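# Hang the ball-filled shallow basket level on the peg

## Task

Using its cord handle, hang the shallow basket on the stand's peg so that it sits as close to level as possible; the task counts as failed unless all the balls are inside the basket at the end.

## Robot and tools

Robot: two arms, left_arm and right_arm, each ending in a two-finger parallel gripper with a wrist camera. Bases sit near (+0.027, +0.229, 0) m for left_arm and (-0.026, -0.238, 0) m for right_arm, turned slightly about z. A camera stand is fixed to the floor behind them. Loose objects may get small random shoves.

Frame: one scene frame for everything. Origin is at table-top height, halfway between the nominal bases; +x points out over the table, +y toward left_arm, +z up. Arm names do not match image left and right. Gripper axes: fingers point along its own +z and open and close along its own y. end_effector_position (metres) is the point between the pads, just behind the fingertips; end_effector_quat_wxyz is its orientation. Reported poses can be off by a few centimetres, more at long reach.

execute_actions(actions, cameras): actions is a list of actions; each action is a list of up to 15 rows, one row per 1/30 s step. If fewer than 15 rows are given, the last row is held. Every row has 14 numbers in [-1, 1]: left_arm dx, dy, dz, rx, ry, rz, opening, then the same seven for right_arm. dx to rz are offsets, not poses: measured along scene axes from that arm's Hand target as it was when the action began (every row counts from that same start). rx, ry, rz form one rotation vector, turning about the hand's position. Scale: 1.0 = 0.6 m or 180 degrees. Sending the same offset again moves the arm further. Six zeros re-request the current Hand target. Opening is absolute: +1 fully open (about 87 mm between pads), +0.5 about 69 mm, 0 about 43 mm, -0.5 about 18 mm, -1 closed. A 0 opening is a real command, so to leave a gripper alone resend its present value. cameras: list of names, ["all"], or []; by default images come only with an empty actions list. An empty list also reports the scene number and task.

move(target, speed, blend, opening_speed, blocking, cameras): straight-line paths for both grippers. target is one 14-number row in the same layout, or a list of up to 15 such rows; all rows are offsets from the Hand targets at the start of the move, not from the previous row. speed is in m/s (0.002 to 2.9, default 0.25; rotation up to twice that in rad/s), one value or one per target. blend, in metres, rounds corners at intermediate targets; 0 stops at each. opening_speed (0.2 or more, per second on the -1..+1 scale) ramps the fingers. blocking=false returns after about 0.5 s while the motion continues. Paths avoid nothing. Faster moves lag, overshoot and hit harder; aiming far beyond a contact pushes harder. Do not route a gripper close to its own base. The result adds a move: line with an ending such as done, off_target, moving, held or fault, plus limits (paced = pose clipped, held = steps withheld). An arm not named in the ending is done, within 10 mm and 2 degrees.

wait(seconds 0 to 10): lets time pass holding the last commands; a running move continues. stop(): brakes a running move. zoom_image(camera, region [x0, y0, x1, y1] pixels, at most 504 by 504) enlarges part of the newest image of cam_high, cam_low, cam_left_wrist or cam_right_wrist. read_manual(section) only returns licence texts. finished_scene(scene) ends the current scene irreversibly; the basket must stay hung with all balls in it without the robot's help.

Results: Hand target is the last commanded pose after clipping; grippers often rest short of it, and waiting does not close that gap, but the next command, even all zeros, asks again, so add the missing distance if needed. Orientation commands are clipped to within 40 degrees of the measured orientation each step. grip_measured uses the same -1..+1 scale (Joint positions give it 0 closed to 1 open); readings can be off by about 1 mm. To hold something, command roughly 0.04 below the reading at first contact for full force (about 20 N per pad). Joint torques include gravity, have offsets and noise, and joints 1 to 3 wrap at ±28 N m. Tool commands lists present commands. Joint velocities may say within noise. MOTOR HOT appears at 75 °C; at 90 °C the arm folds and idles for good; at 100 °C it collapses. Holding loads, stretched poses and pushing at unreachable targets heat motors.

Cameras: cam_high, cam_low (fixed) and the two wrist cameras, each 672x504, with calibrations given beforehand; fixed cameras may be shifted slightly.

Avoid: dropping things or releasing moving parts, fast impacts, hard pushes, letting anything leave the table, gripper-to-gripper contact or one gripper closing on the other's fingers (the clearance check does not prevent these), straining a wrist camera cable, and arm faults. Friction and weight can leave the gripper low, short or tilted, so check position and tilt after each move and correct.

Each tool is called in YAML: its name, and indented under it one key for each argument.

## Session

execute_actions:
  actions: []

zoom_image:
  camera: "cam_high"
  region: [240, 170, 510, 370]

zoom_image:
  camera: "cam_low"
  region: [280, 150, 500, 310]

Scene clock: 0.00 s.
left_arm: end_effector_position=(+0.4241, +0.2525, +0.0688) grip_measured=+1.000 end_effector_quat_wxyz=(+0.601, -0.050, +0.791, +0.103) | right_arm: end_effector_position=(+0.3639, -0.2311, +0.0615) grip_measured=+0.962 end_effector_quat_wxyz=(+0.596, -0.001, +0.802, +0.021)
Joint positions: left_arm=[-0.109 1.585 0.405 0.907 -0.297 0.025 1] | right_arm=[0.023 1.553 0.369 0.892 -0.036 0.023 0.981]
Joint velocities: within noise
Joint torques (N m): no reading
Heat: left arm: 30 °C; right arm: 34 °C.
Hand target: left_arm +0.4258, +0.2523, +0.0721; +0.604, -0.051, +0.789, +0.103 | right_arm +0.3645, -0.2311, +0.0624; +0.596, -0.001, +0.803, +0.021
Tool commands: left_gripper/opening=+1.0 right_gripper/opening=+1.0
camera_calibration:
cam_left_wrist: T_world_to_cam=[[0.22493, -0.969845, -0.0938434, 0.153385], [-0.896988, -0.168488, -0.408686, 0.470585], [0.380551, 0.176102, -0.907838, 0.0000933667], [0, 0, 0, 1]] pos_world=[0.387572, 0.228031, 0.2068]
cam_right_wrist: T_world_to_cam=[[0.0261987, -0.999041, -0.0350826, -0.239645], [-0.923456, -0.0107475, -0.383555, 0.377857], [0.38281, 0.0424459, -0.922852, 0.0705266], [0, 0, 0, 1]] pos_world=[0.328215, -0.238348, 0.201607]

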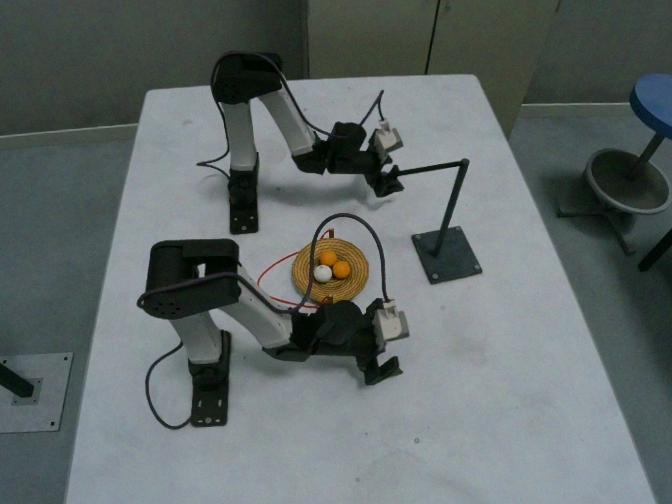

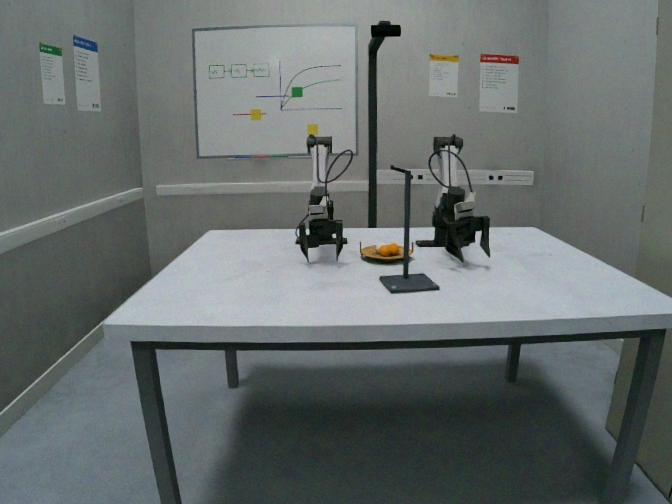

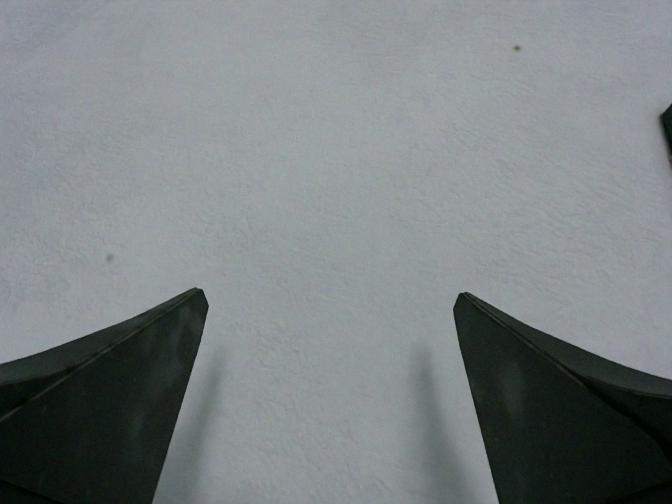

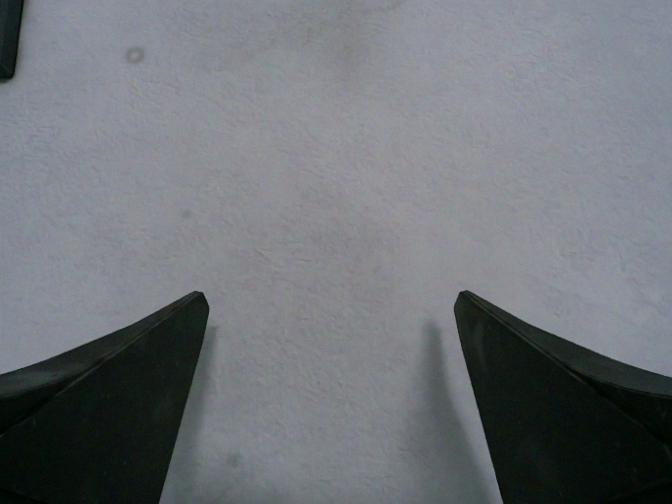

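Scaled by 1.867 from the camera's 672x504 image, which has a finer 960x720 frame.

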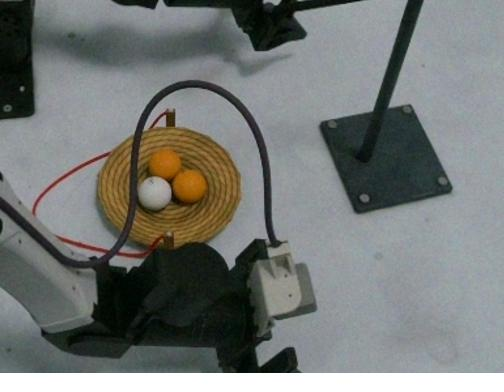

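Scaled by 2.291 from the camera's 672x504 image, which has a finer 960x720 frame.

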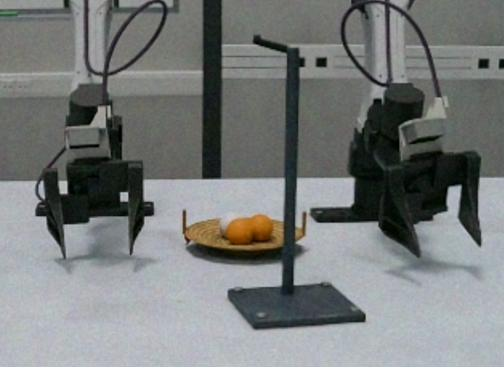

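move:
  target:
    - [-0.21,-0.087,0.297,0.035,0.07,-0.27,0,0,0,0,0,0,0,1]
    - [-0.418,-0.3205,0.3633,0.0735,0.1477,-0.548,0,0,0,0,0,0,0,1]
  blend: [0.05,0]
  speed: 0.3
  cameras: ["cam_high","cam_left_wrist"]

zoom_image:
  camera: "cam_left_wrist"
  region: [200, 80, 480, 360]

Scene clock: 33.27 s.
left_arm: end_effector_position=(+0.1744, +0.0599, +0.2873) grip_measured=+0.000 end_effector_quat_wxyz=(+0.300, +0.636, +0.643, -0.302) | right_arm: end_effector_position=(+0.3639, -0.2311, +0.0615) grip_measured=+0.962 end_effector_quat_wxyz=(+0.596, -0.001, +0.802, +0.021)
Joint positions: left_arm=[-0.426 1.178 1.53 -1.489 0.793 0.985 0.5] | right_arm=[0.023 1.553 0.369 0.892 -0.036 0.023 0.981]
Joint torques (N m): left_arm=[-0.18 -0.87 7.46 1.05 0.35 0.2] | right_arm=[-0.39 -5.3 5.9 2.29 0.02 -0.03]
Heat: left arm: 36 °C; right arm: 35 °C.
Hand target: left_arm +0.1749, +0.0600, +0.2901; +0.298, +0.641, +0.641, -0.299 | right_arm +0.3645, -0.2311, +0.0624; +0.596, -0.001, +0.803, +0.021
Off the commanded pose: left_arm 0.003 m, 1 deg | right_arm 0.001 m, 0 deg.
move: done
camera_calibration:
cam_left_wrist: T_world_to_cam=[[-0.99951, -0.0308009, 0.00550925, 0.17202], [-0.0307572, 0.999496, 0.00785052, -0.0372352], [-0.00574828, 0.00767723, -0.999954, 0.431335], [0, 0, 0, 1]] pos_world=[0.17327, 0.0392034, 0.430659]
Images, in order (width x height): cam_high 672x504, cam_left_wrist 672x504.

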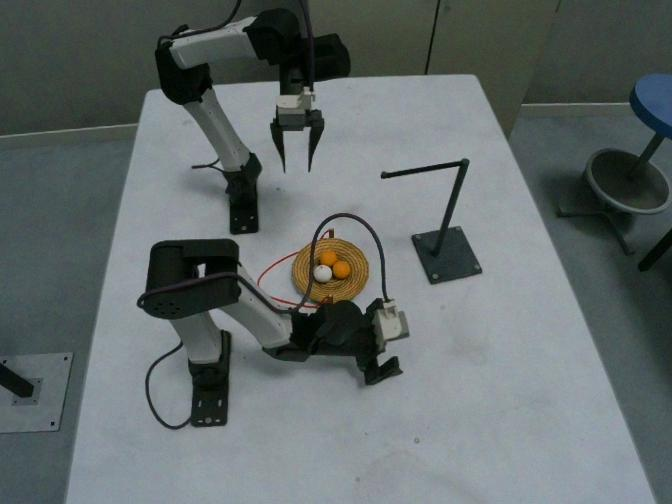

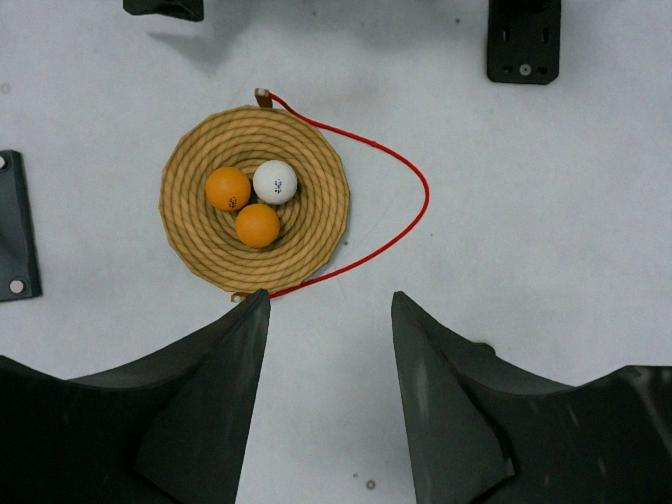

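Scaled by 1.800 from the camera's 672x504 image, which has a finer 960x720 frame.

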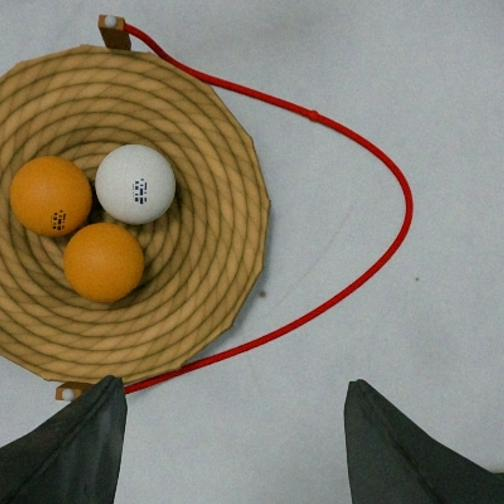

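move:
  target: [-0.1448,-0.0917,-0.3835,0.264,-0.047,-0.1048,0,0,0,0,0,0,0,1]
  speed: 0.25
  cameras: ["cam_left_wrist"]

Scene clock: 64.57 s.
left_arm: end_effector_position=(+0.0868, +0.0050, +0.0655) grip_measured=+0.000 end_effector_quat_wxyz=(+0.011, +0.821, +0.570, -0.022) | right_arm: end_effector_position=(+0.3639, -0.2311, +0.0615) grip_measured=+0.962 end_effector_quat_wxyz=(+0.596, -0.001, +0.802, +0.021)
Joint positions: left_arm=[-1.416 1.545 1.062 -1.051 0.031 0.545 0.5] | right_arm=[0.023 1.553 0.369 0.892 -0.036 0.023 0.981]
Joint torques (N m): left_arm=[-0.08 -4.51 5.04 0.72 -0.07 0.01] | right_arm=[-0.21 -5.45 5.83 2.18 0.11 -0.01]
Heat: left arm: 37 °C; right arm: 36 °C.
Hand target: left_arm +0.0881, +0.0049, +0.0600; +0.010, +0.819, +0.573, -0.014 | right_arm +0.3645, -0.2311, +0.0624; +0.596, -0.001, +0.803, +0.021
Off the commanded pose: left_arm 0.006 m, 1 deg | right_arm 0.001 m, 0 deg.
move: done
camera_calibration:
cam_left_wrist: T_world_to_cam=[[-0.942183, 0.334928, -0.0107377, 0.0782522], [0.215962, 0.631399, 0.744779, -0.0511719], [0.256227, 0.699398, -0.667225, 0.161495], [0, 0, 0, 1]] pos_world=[0.0433997, -0.106848, 0.146706]
Images, in order (width x height): cam_left_wrist 672x504.

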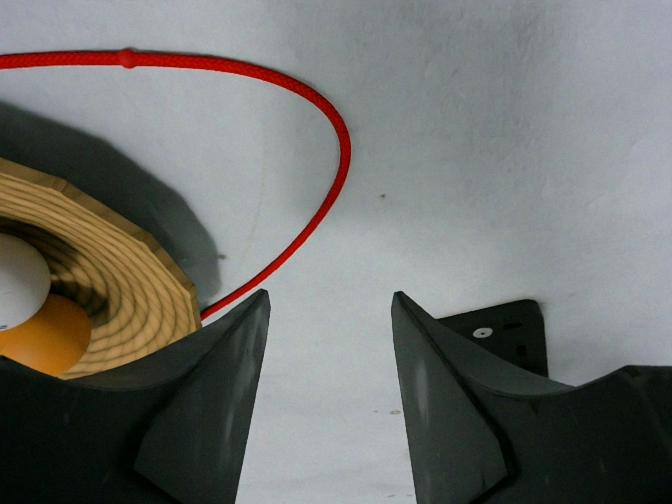

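move:
  target: [-0.0148,-0.0148,-0.0675,0,0,0,0,0,0,0,0,0,0,1]
  speed: 0.15
  cameras: ["cam_left_wrist"]

Scene clock: 80.83 s.
left_arm: end_effector_position=(+0.0786, -0.0048, +0.0260) grip_measured=+0.000 end_effector_quat_wxyz=(+0.012, +0.820, +0.571, -0.022) | right_arm: end_effector_position=(+0.3639, -0.2311, +0.0615) grip_measured=+0.962 end_effector_quat_wxyz=(+0.596, -0.001, +0.802, +0.021)
Joint positions: left_arm=[-1.453 1.623 0.976 -0.883 0.029 0.506 0.5] | right_arm=[0.023 1.553 0.369 0.892 -0.036 0.023 0.981]
Joint torques (N m): left_arm=[-0.23 -4.59 4.71 0.75 -0.08 0.01] | right_arm=[-0.23 -5.07 5.68 2.24 0.1 -0.01]
Heat: left arm: 38 °C; right arm: 36 °C.
Hand target: left_arm +0.0792, -0.0038, +0.0195; +0.010, +0.819, +0.573, -0.014 | right_arm +0.3645, -0.2311, +0.0624; +0.596, -0.001, +0.803, +0.021
Off the commanded pose: left_arm 0.007 m, 1 deg | right_arm 0.001 m, 0 deg.
move: done
camera_calibration:
cam_left_wrist: T_world_to_cam=[[-0.942939, 0.332735, -0.0124085, 0.0734939], [0.213848, 0.633749, 0.743392, -0.0135484], [0.255216, 0.698319, -0.668741, 0.144182], [0, 0, 0, 1]] pos_world=[0.0354, -0.116553, 0.107404]
Images, in order (width x height): cam_left_wrist 672x504.

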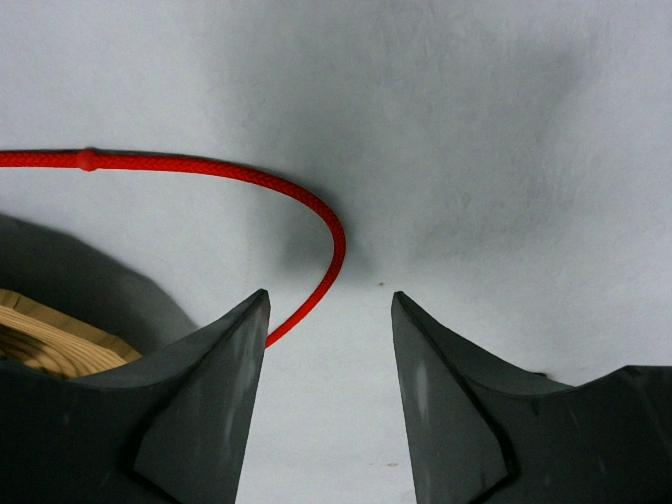

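move:
  target: [-0.0037,0.0028,-0.026,0,0,0,0,0,0,0,0,0,0,1]
  speed: 0.1
  cameras: ["cam_left_wrist"]

Scene clock: 97.73 s.
left_arm: end_effector_position=(+0.0765, -0.0012, +0.0123) grip_measured=+0.000 end_effector_quat_wxyz=(+0.009, +0.820, +0.572, -0.019) | right_arm: end_effector_position=(+0.3639, -0.2311, +0.0615) grip_measured=+0.962 end_effector_quat_wxyz=(+0.596, -0.001, +0.802, +0.021)
Joint positions: left_arm=[-1.46 1.641 0.934 -0.831 0.027 0.497 0.5] | right_arm=[0.023 1.553 0.369 0.892 -0.036 0.023 0.981]
Joint torques (N m): left_arm=[-0.21 -4.36 4.27 0.88 -0.05 0.01] | right_arm=[-0.16 -5.39 5.85 2.31 0.11 0.03]
Heat: left arm: 38 °C; right arm: 36 °C.
Hand target: left_arm +0.0770, -0.0022, +0.0040; +0.010, +0.819, +0.573, -0.014 | right_arm +0.3645, -0.2311, +0.0624; +0.596, -0.001, +0.803, +0.021
Off the commanded pose: left_arm 0.009 m, 1 deg | right_arm 0.001 m, 0 deg.
move: done
camera_calibration:
cam_left_wrist: T_world_to_cam=[[-0.943584, 0.330972, -0.0103924, 0.0701244], [0.211865, 0.627542, 0.749202, -0.00515674], [0.254486, 0.704733, -0.66226, 0.133053], [0, 0, 0, 1]] pos_world=[0.0334006, -0.11374, 0.0927079]
Images, in order (width x height): cam_left_wrist 672x504.

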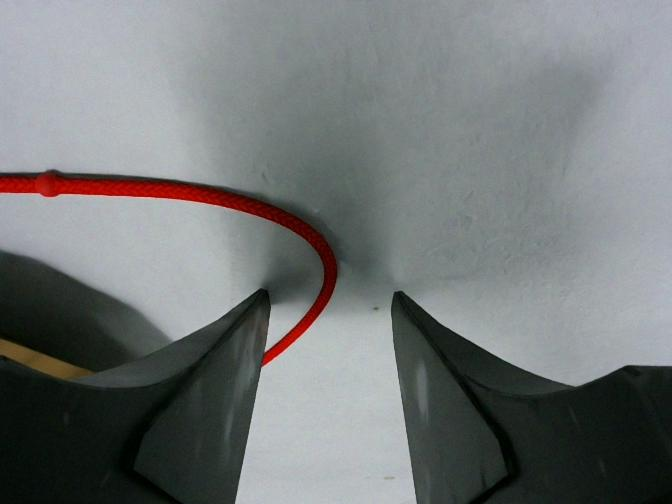

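move:
  target:
    - [0,0,-0.01,0,0,0,0,0,0,0,0,0,0,1]
    - [0,0,-0.01,0,0,0,-1,0,0,0,0,0,0,1]
    - [0,0,-0.01,0,0,0,-1,0,0,0,0,0,0,1]
  speed: 0.06
  opening_speed: 0.8
  cameras: ["cam_left_wrist"]

Scene clock: 110.87 s.
left_arm: end_effector_position=(+0.0822, -0.0042, +0.0114) grip_measured=-0.888 end_effector_quat_wxyz=(+0.023, +0.819, +0.573, -0.009) | right_arm: end_effector_position=(+0.3639, -0.2311, +0.0615) grip_measured=+0.962 end_effector_quat_wxyz=(+0.596, -0.001, +0.802, +0.021)
Joint positions: left_arm=[-1.461 1.641 0.93 -0.81 -0.006 0.494 0.056] | right_arm=[0.023 1.553 0.369 0.892 -0.036 0.023 0.981]
Joint torques (N m): left_arm=[-0.09 -3.49 3.55 0.94 0.26 0.06] | right_arm=[-0.83 -5.44 5.63 2.26 0.09 -0.02]
Heat: left arm: 37 °C; right arm: 37 °C.
Hand target: left_arm +0.0769, -0.0022, -0.0021; +0.010, +0.819, +0.573, -0.014 | right_arm +0.3645, -0.2311, +0.0624; +0.596, -0.001, +0.803, +0.021
Off the commanded pose: left_arm 0.015 m, 2 deg | right_arm 0.001 m, 0 deg.
move: off_target (left_arm); target 2's new opening was sent with left_arm's hand 0.014 m and 0 deg from that target
camera_calibration:
cam_left_wrist: T_world_to_cam=[[-0.94369, 0.327537, -0.0465651, 0.0769931], [0.184324, 0.63743, 0.748136, -0.00153896], [0.274724, 0.697426, -0.661909, 0.131372], [0, 0, 0, 1]] pos_world=[0.0368502, -0.115859, 0.091693]
Images, in order (width x height): cam_left_wrist 672x504.

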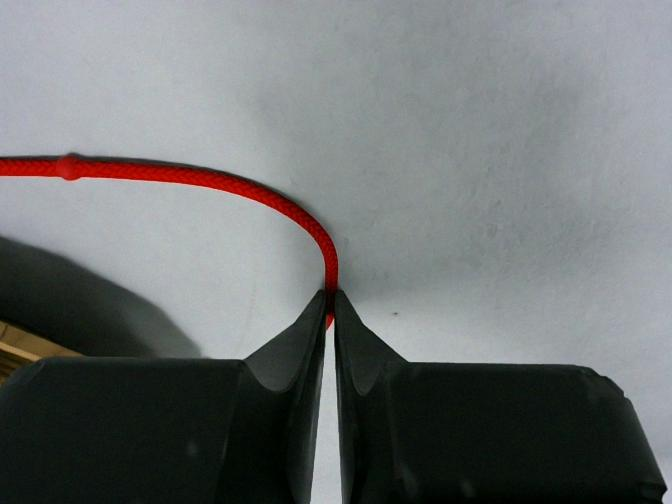

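move:
  target:
    - [0.012,0,0.08,0,0,0,-1,0,0,0,0,0,0,1]
    - [0.138,-0.005,0.237,-0.157,0.057,0.04,-1,0,0,0,0,0,0,1]
  blend: [0.02,0]
  speed: 0.15
  cameras: ["cam_left_wrist","cam_high"]

zoom_image:
  camera: "cam_high"
  region: [240, 180, 420, 330]

Scene clock: 130.63 s.
left_arm: end_effector_position=(+0.1589, -0.0020, +0.1265) grip_measured=-0.888 end_effector_quat_wxyz=(+0.141, +0.749, +0.610, -0.218) | right_arm: end_effector_position=(+0.3639, -0.2311, +0.0615) grip_measured=+0.962 end_effector_quat_wxyz=(+0.596, -0.001, +0.802, +0.021)
Joint positions: left_arm=[-0.913 1.356 1.109 -1.022 0.437 0.828 0.056] | right_arm=[0.023 1.553 0.369 0.892 -0.036 0.023 0.981]
Joint torques (N m): left_arm=[0.59 -6.46 8.55 0.9 0.47 0.25] | right_arm=[-0.42 -5.34 5.56 2.2 0.1 0.02]
Heat: left arm: 36 °C; right arm: 37 °C.
Hand target: left_arm +0.1597, -0.0052, +0.1402; +0.159, +0.751, +0.600, -0.225 | right_arm +0.3645, -0.2311, +0.0624; +0.596, -0.001, +0.803, +0.021
Off the commanded pose: left_arm 0.014 m, 2 deg | right_arm 0.001 m, 0 deg.
move: off_target (left_arm)
camera_calibration:
cam_left_wrist: T_world_to_cam=[[-0.979866, 0.194525, 0.0449835, 0.147836], [0.1976, 0.912562, 0.358028, -0.055293], [0.0285952, 0.359708, -0.932627, 0.257661], [0, 0, 0, 1]] pos_world=[0.148418, -0.0709824, 0.253448]
Images, in order (width x height): cam_high 672x504, cam_left_wrist 672x504.

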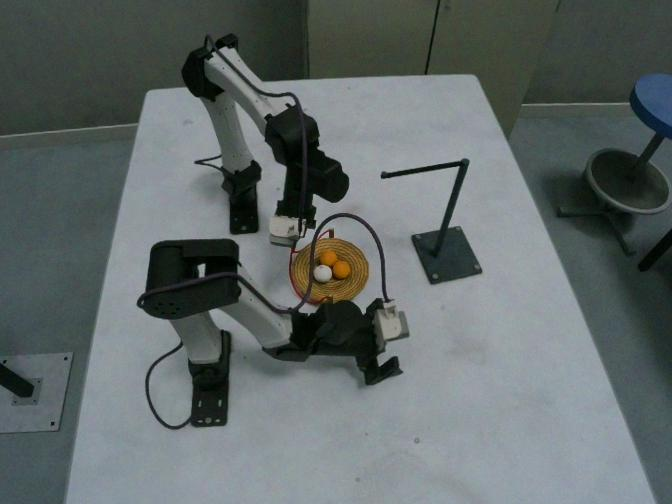

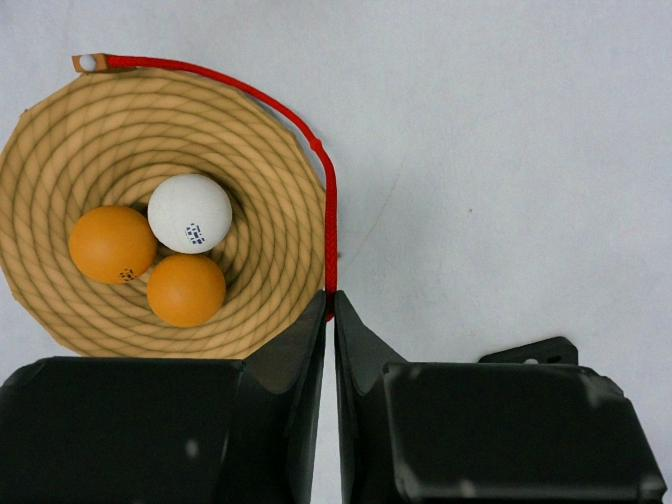

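Scaled by 2.800 from the camera's 672x504 image, which has a finer 960x720 frame.

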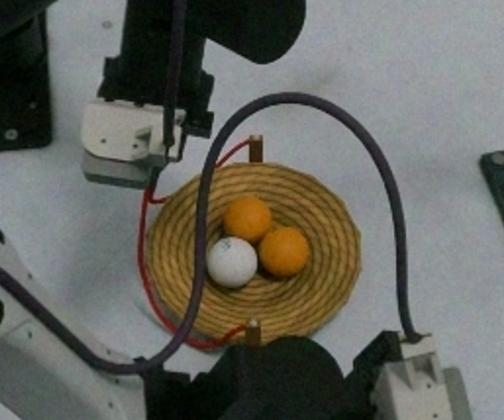

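move:
  target: [0.125,-0.0217,0.105,-0.082,0.0145,0.028,-1,0,0,0,0,0,0,1]
  speed: 0.15
  cameras: ["cam_left_wrist","cam_high","cam_low"]

zoom_image:
  camera: "cam_high"
  region: [240, 180, 420, 330]

zoom_image:
  camera: "cam_low"
  region: [330, 150, 450, 270]

Scene clock: 142.37 s.
left_arm: end_effector_position=(+0.2326, -0.0150, +0.1995) grip_measured=-0.888 end_effector_quat_wxyz=(+0.250, +0.690, +0.608, -0.303) | right_arm: end_effector_position=(+0.3639, -0.2311, +0.0615) grip_measured=+0.962 end_effector_quat_wxyz=(+0.596, -0.001, +0.802, +0.021)
Joint positions: left_arm=[-0.622 1.452 1.384 -1.092 0.716 0.954 0.056] | right_arm=[0.023 1.553 0.369 0.892 -0.036 0.023 0.981]
Joint torques (N m): left_arm=[0.5 -3.75 8.62 1.04 0.59 0.25] | right_arm=[-0.53 -5.08 5.56 2.27 0.12 0.01]
Heat: left arm: 38 °C; right arm: 37 °C.
Hand target: left_arm +0.2347, -0.0182, +0.2031; +0.250, +0.692, +0.602, -0.310 | right_arm +0.3645, -0.2311, +0.0624; +0.596, -0.001, +0.803, +0.021
Off the commanded pose: left_arm 0.005 m, 1 deg | right_arm 0.001 m, 0 deg.
move: done
camera_calibration:
cam_left_wrist: T_world_to_cam=[[-0.993487, 0.112148, 0.0201365, 0.226253], [0.113434, 0.990154, 0.0820231, -0.00831252], [-0.0107395, 0.0837731, -0.996427, 0.346015], [0, 0, 0, 1]] pos_world=[0.229438, -0.0461299, 0.340904]
Images, in order (width x height): cam_high 672x504, cam_low 672x504, cam_left_wrist 672x504.

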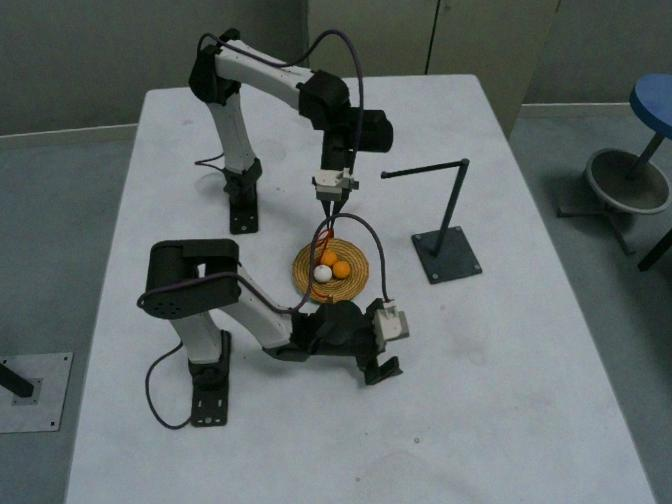

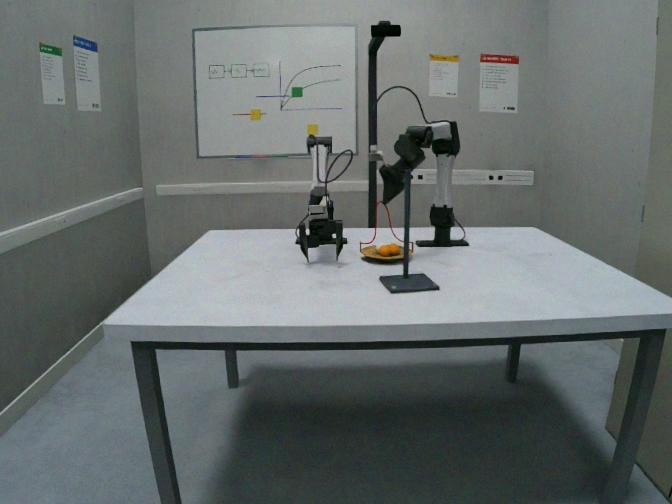

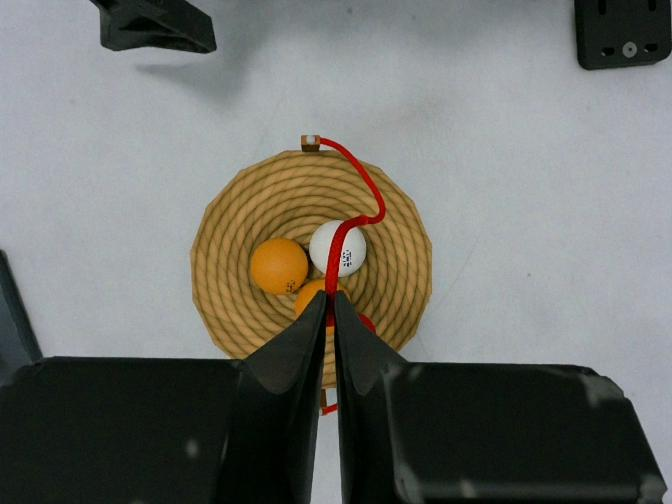

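Scaled by 2.800 from the camera's 672x504 image, which has a finer 960x720 frame.

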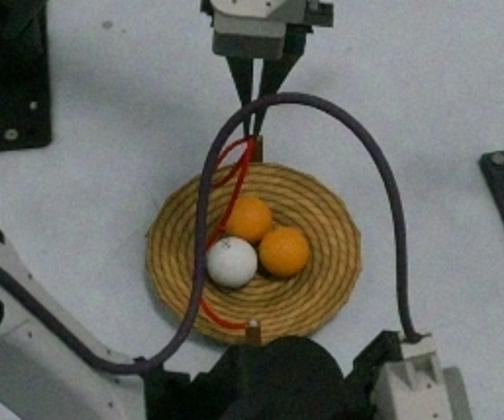

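Scaled by 4.200 from the camera's 672x504 image, which has a finer 960x720 frame.

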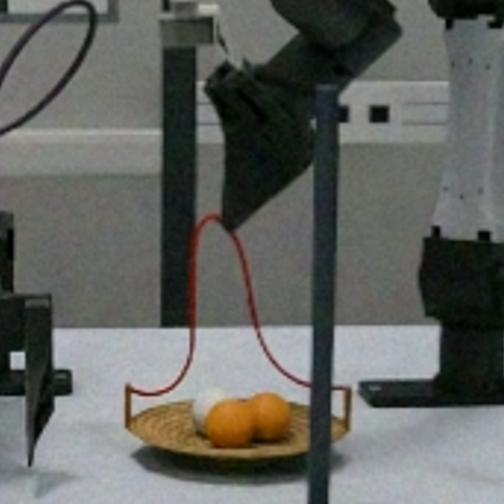

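move:
  target: [0.018,0.006,0.083,-0.03,0.003,0.0,-1,0,0,0,0,0,0,1]
  speed: 0.08
  cameras: ["cam_left_wrist","cam_high","cam_low"]

zoom_image:
  camera: "cam_high"
  region: [240, 180, 420, 330]

zoom_image:
  camera: "cam_low"
  region: [330, 150, 450, 270]

Scene clock: 149.43 s.
left_arm: end_effector_position=(+0.2433, -0.0124, +0.2497) grip_measured=-0.888 end_effector_quat_wxyz=(+0.279, +0.677, +0.593, -0.334) | right_arm: end_effector_position=(+0.3639, -0.2311, +0.0615) grip_measured=+0.962 end_effector_quat_wxyz=(+0.596, -0.001, +0.802, +0.021)
Joint positions: left_arm=[-0.546 1.496 1.588 -1.246 0.826 1.006 0.056] | right_arm=[0.023 1.553 0.369 0.892 -0.036 0.023 0.981]
Joint torques (N m): left_arm=[0.65 -3.92 8.28 1.03 0.62 0.24] | right_arm=[-0.54 -5.2 5.87 2.36 0.09 0.01]
Heat: left arm: 39 °C; right arm: 38 °C.
Hand target: left_arm +0.2456, -0.0146, +0.2529; +0.280, +0.678, +0.588, -0.341 | right_arm +0.3645, -0.2311, +0.0624; +0.596, -0.001, +0.803, +0.021
Off the commanded pose: left_arm 0.004 m, 1 deg | right_arm 0.001 m, 0 deg.
move: done
camera_calibration:
cam_left_wrist: T_world_to_cam=[[-0.993037, 0.116413, 0.0180318, 0.236036], [0.116189, 0.993142, -0.0129957, 0.00681637], [-0.019421, -0.0108101, -0.999753, 0.39775], [0, 0, 0, 1]] pos_world=[0.241325, -0.0299475, 0.393484]
Images, in order (width x height): cam_high 672x504, cam_low 672x504, cam_left_wrist 672x504.

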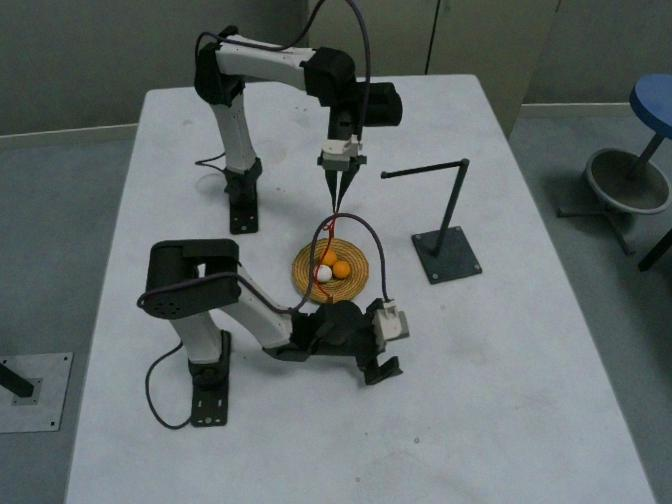

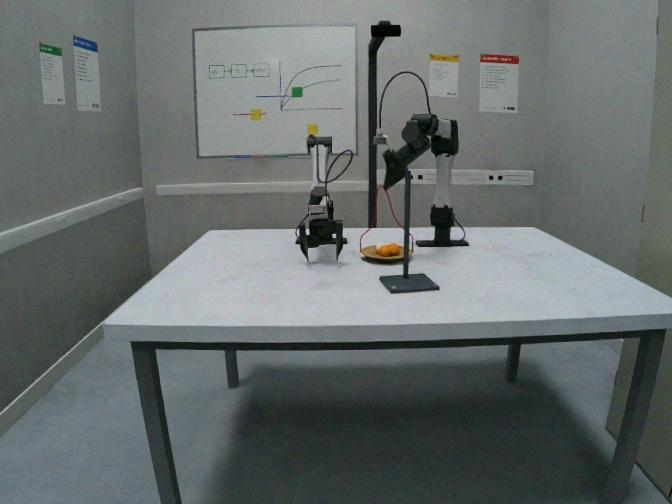

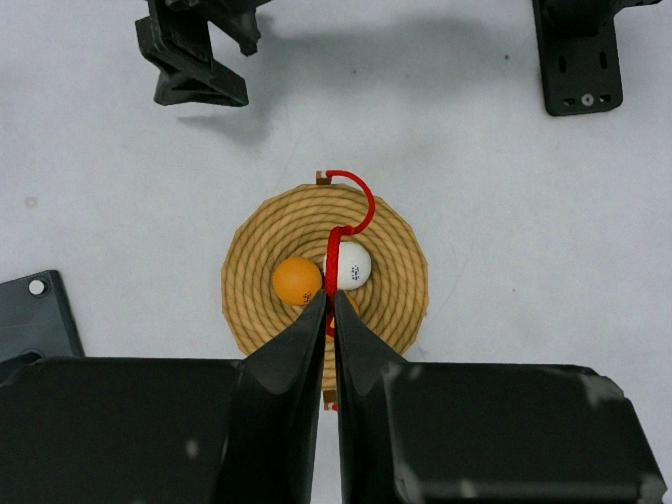

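Scaled by 2.800 from the camera's 672x504 image, which has a finer 960x720 frame.

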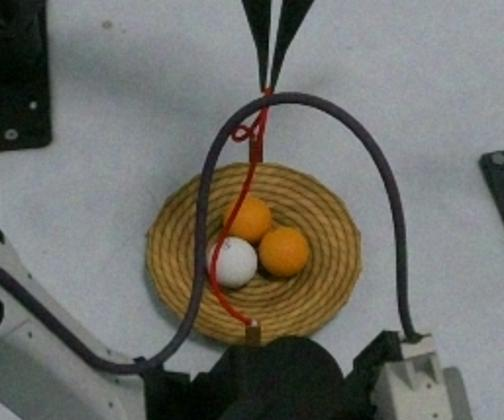

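Scaled by 4.200 from the camera's 672x504 image, which has a finer 960x720 frame.

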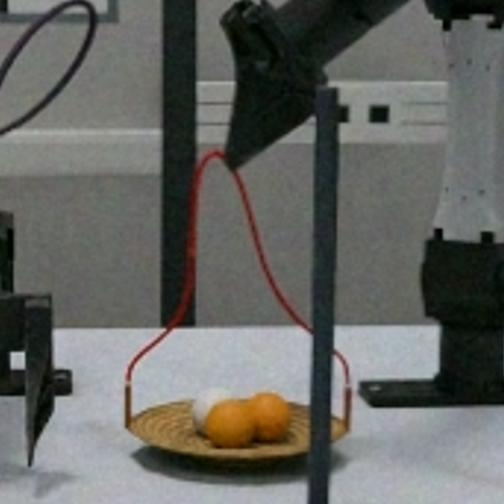

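move:
  target: [0.003,0.0,0.075,0,0,0.0,-1,0,0,0,0,0,0,1]
  speed: 0.05
  cameras: ["cam_left_wrist","cam_low","cam_high"]

zoom_image:
  camera: "cam_low"
  region: [330, 150, 450, 270]

zoom_image:
  camera: "cam_high"
  region: [240, 180, 420, 330]

Scene clock: 160.43 s.
left_arm: end_effector_position=(+0.2438, -0.0120, +0.2925) grip_measured=-0.889 end_effector_quat_wxyz=(+0.273, +0.677, +0.596, -0.336) | right_arm: end_effector_position=(+0.3639, -0.2311, +0.0615) grip_measured=+0.962 end_effector_quat_wxyz=(+0.596, -0.001, +0.802, +0.021)
Joint positions: left_arm=[-0.544 1.585 1.865 -1.454 0.826 1.012 0.056] | right_arm=[0.023 1.553 0.369 0.892 -0.036 0.023 0.981]
Joint torques (N m): left_arm=[0.72 -4.55 8.13 1.09 0.64 0.23] | right_arm=[-0.31 -5.35 5.97 2.27 0.05 0]
Heat: left arm: 41 °C; right arm: 38 °C.
Hand target: left_arm +0.2473, -0.0147, +0.2979; +0.280, +0.678, +0.588, -0.341 | right_arm +0.3645, -0.2311, +0.0624; +0.596, -0.001, +0.803, +0.021
Off the commanded pose: left_arm 0.007 m, 1 deg | right_arm 0.001 m, 0 deg.
move: done
camera_calibration:
cam_left_wrist: T_world_to_cam=[[-0.992502, 0.118205, 0.0310934, 0.231757], [0.118068, 0.992986, -0.0062293, 0.00448671], [-0.0316117, -0.00251146, -0.999497, 0.443485], [0, 0, 0, 1]] pos_world=[0.243509, -0.0307363, 0.436084]
Images, in order (width x height): cam_high 672x504, cam_low 672x504, cam_left_wrist 672x504.

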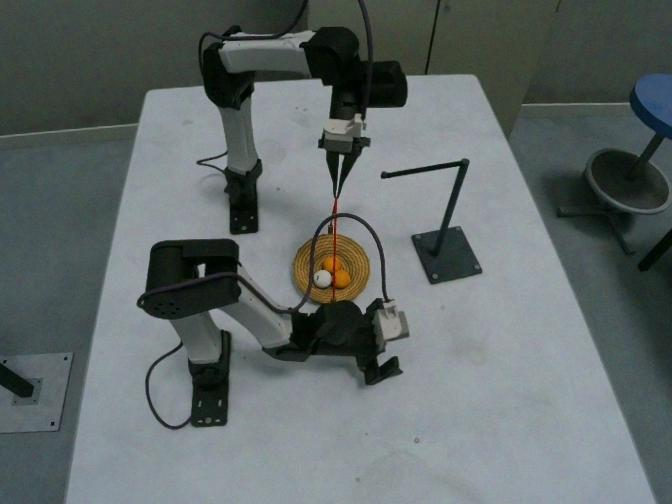

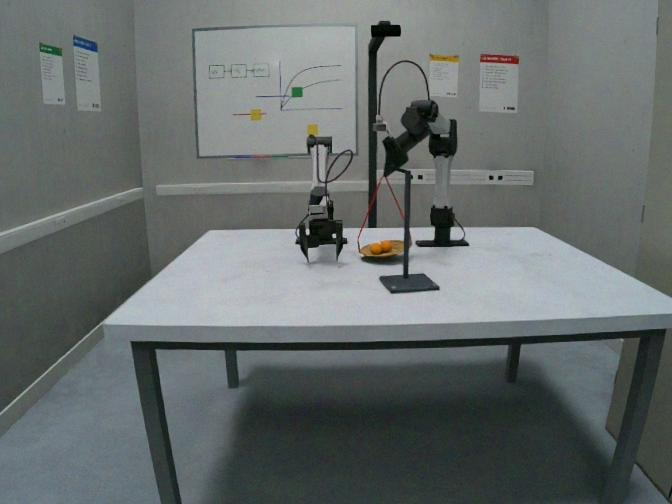

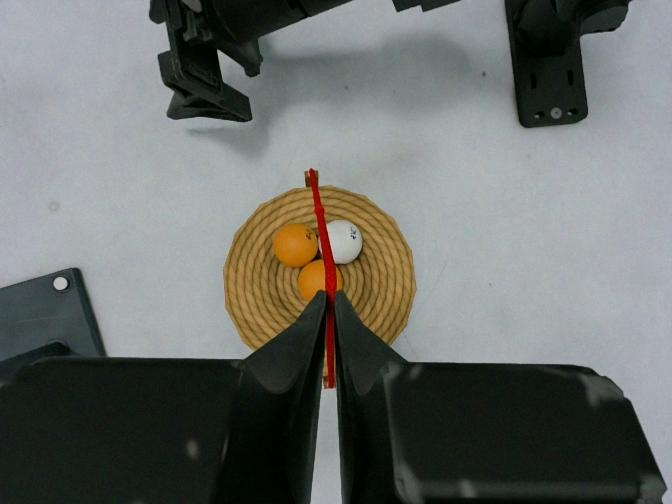

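Scaled by 4.200 from the camera's 672x504 image, which has a finer 960x720 frame.

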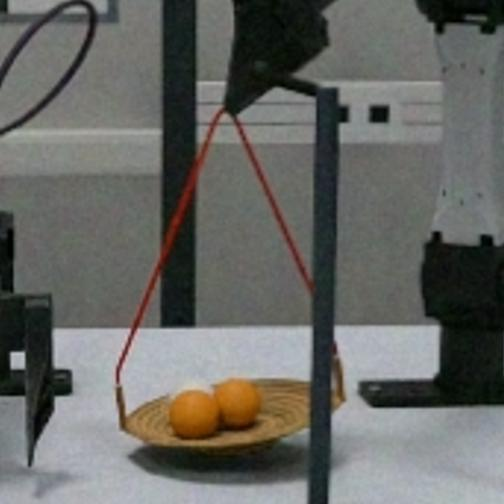

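Scaled by 2.800 from the camera's 672x504 image, which has a finer 960x720 frame.

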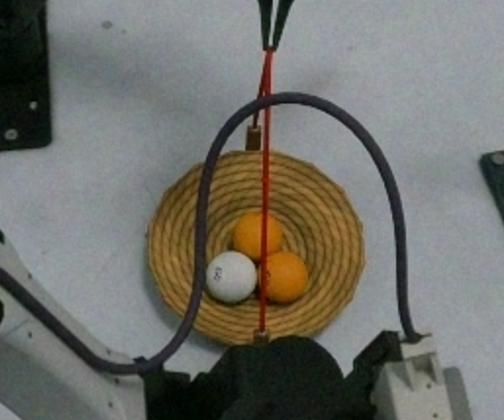

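move:
  target:
    - [0.003,0.0,0.06,0,0,0.0,-1,0,0,0,0,0,0,1]
    - [0.113,0.012,0.18,-0.03,-0.0127,0.2153,-1,0,0,0,0,0,0,1]
  speed: [0.05,0.08]
  blend: [0.02,0]
  cameras: ["cam_left_wrist","cam_low","cam_high"]

zoom_image:
  camera: "cam_low"
  region: [340, 130, 440, 270]

zoom_image:
  camera: "cam_high"
  region: [300, 130, 510, 330]

Scene clock: 181.50 s.
left_arm: end_effector_position=(+0.3105, -0.0032, +0.3928) grip_measured=-0.889 end_effector_quat_wxyz=(+0.396, +0.440, +0.769, -0.243) | right_arm: end_effector_position=(+0.3639, -0.2311, +0.0615) grip_measured=+0.962 end_effector_quat_wxyz=(+0.596, -0.001, +0.802, +0.021)
Joint positions: left_arm=[-0.543 1.665 2.323 -1.344 0.454 0.312 0.056] | right_arm=[0.023 1.553 0.369 0.892 -0.036 0.023 0.981]
Joint torques (N m): left_arm=[-0.31 -5.65 7.23 2.29 0.11 -0.01] | right_arm=[-0.58 -5.39 5.7 2.26 0.1 -0.05]
Heat: left arm: 44 °C; right arm: 39 °C.
Hand target: left_arm +0.3151, -0.0074, +0.4059; +0.419, +0.437, +0.758, -0.243 | right_arm +0.3645, -0.2311, +0.0624; +0.596, -0.001, +0.803, +0.021
Off the commanded pose: left_arm 0.015 m, 3 deg | right_arm 0.001 m, 0 deg.
move: off_target (left_arm); blend cut to 0.0181 m at target 1
camera_calibration:
cam_left_wrist: T_world_to_cam=[[-0.856275, -0.515801, 0.0272441, 0.251026], [-0.516264, 0.853001, -0.0765562, 0.212593], [0.0162485, -0.0796184, -0.996693, 0.529664], [0, 0, 0, 1]] pos_world=[0.316095, -0.00969213, 0.537349]
Images, in order (width x height): cam_high 672x504, cam_low 672x504, cam_left_wrist 672x504.

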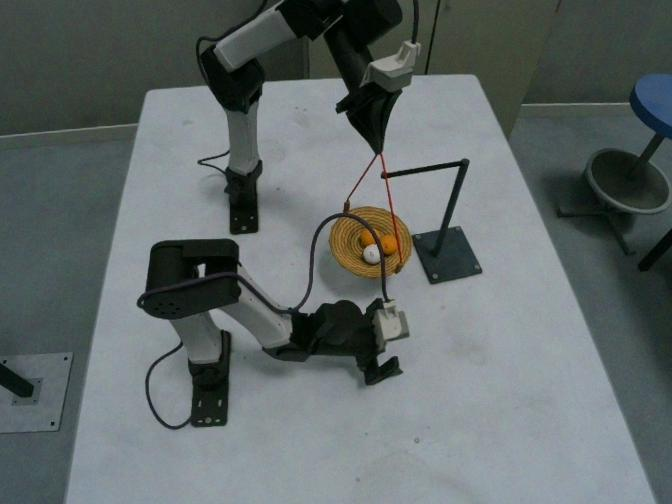

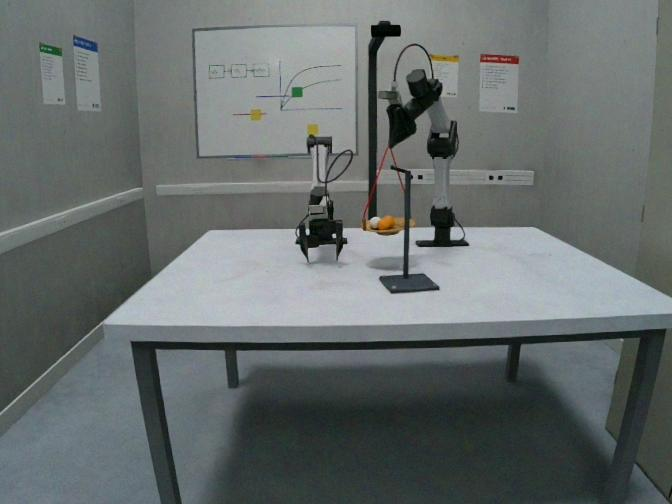

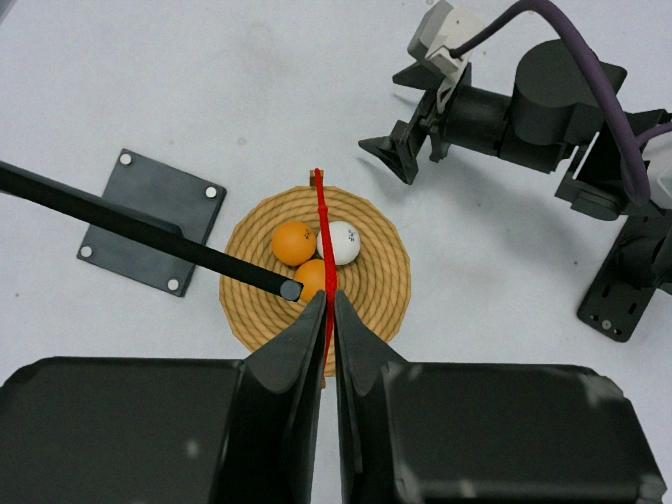

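Scaled by 3.600 from the camera's 672x504 image, which has a finer 960x720 frame.

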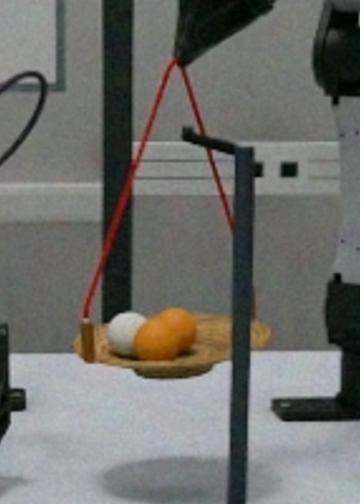

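Scaled by 2.400 from the camera's 672x504 image, which has a finer 960x720 frame.

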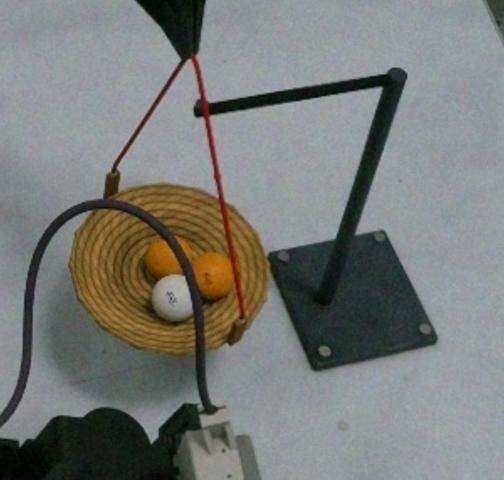

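move:
  target: [0.102,0.035,-0.02,0,0,0.0,-1,0,0,0,0,0,0,1]
  speed: 0.06
  cameras: ["cam_left_wrist","cam_low","cam_high"]

zoom_image:
  camera: "cam_low"
  region: [340, 130, 440, 270]

zoom_image:
  camera: "cam_high"
  region: [330, 120, 500, 320]

Scene clock: 200.93 s.
left_arm: end_effector_position=(+0.3725, +0.0165, +0.3908) grip_measured=-0.889 end_effector_quat_wxyz=(+0.414, +0.431, +0.766, -0.237) | right_arm: end_effector_position=(+0.3639, -0.2311, +0.0615) grip_measured=+0.962 end_effector_quat_wxyz=(+0.596, -0.001, +0.802, +0.021)
Joint positions: left_arm=[-0.395 1.844 2.524 -1.373 0.549 0.402 0.056] | right_arm=[0.023 1.553 0.369 0.892 -0.036 0.023 0.981]
Joint torques (N m): left_arm=[0.58 -5.78 7.06 1.97 0.45 0.2] | right_arm=[-0.57 -5.38 5.7 2.22 0.09 -0.05]
Heat: left arm: 45 °C; right arm: 39 °C.
Hand target: left_arm +0.3763, +0.0136, +0.3939; +0.419, +0.437, +0.758, -0.243 | right_arm +0.3645, -0.2311, +0.0624; +0.596, -0.001, +0.803, +0.021
Off the commanded pose: left_arm 0.006 m, 1 deg | right_arm 0.001 m, 0 deg.
move: done
camera_calibration:
cam_left_wrist: T_world_to_cam=[[-0.843988, -0.53632, 0.00672172, 0.318052], [-0.53389, 0.838829, -0.106432, 0.246106], [0.0514432, -0.093416, -0.994297, 0.514447], [0, 0, 0, 1]] pos_world=[0.37336, 0.0121942, 0.535569]
Images, in order (width x height): cam_high 672x504, cam_low 672x504, cam_left_wrist 672x504.

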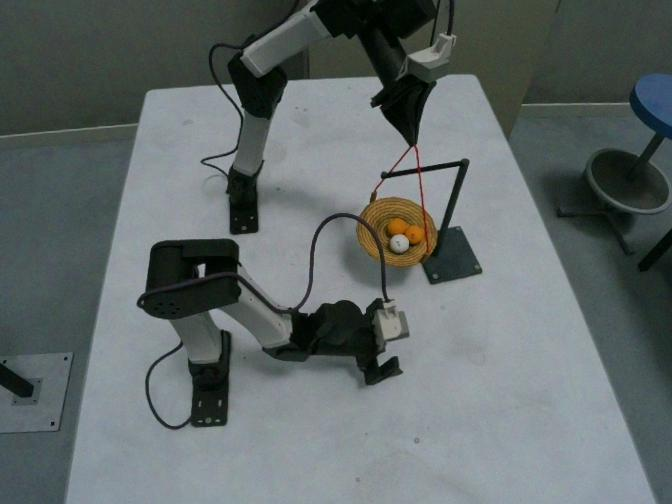

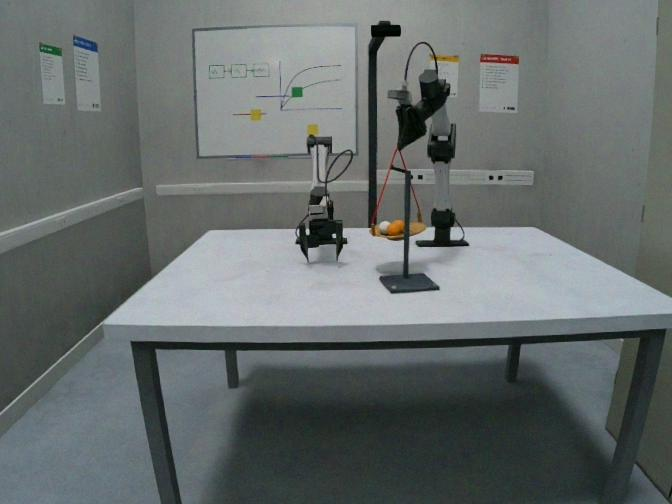

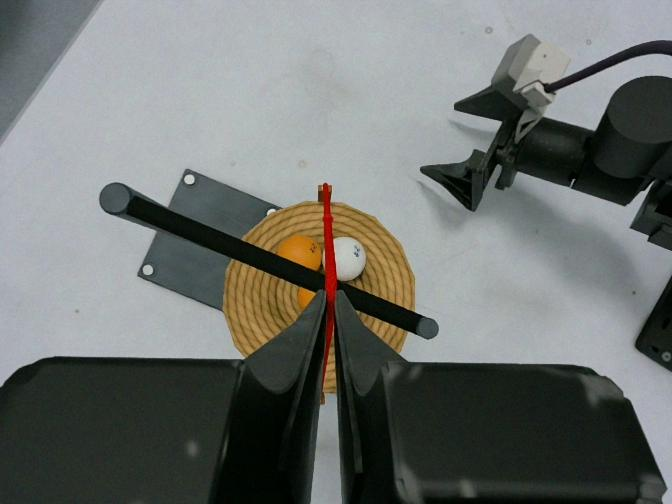

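Scaled by 3.600 from the camera's 672x504 image, which has a finer 960x720 frame.

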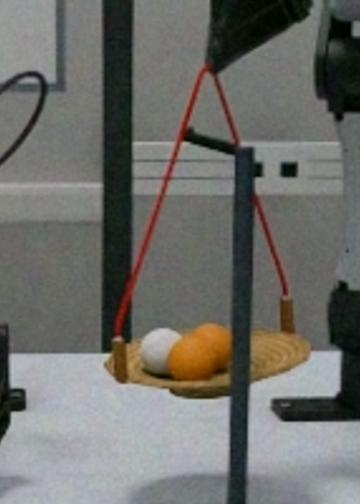

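Scaled by 2.520 from the camera's 672x504 image, which has a finer 960x720 frame.

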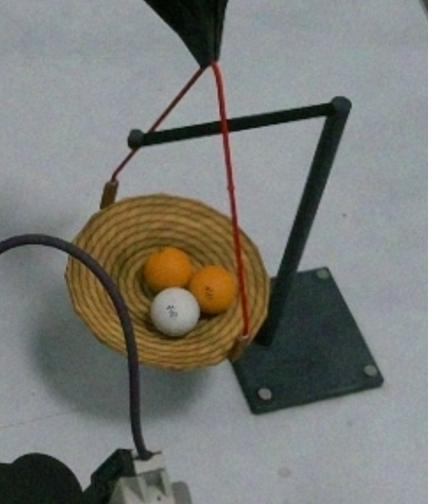

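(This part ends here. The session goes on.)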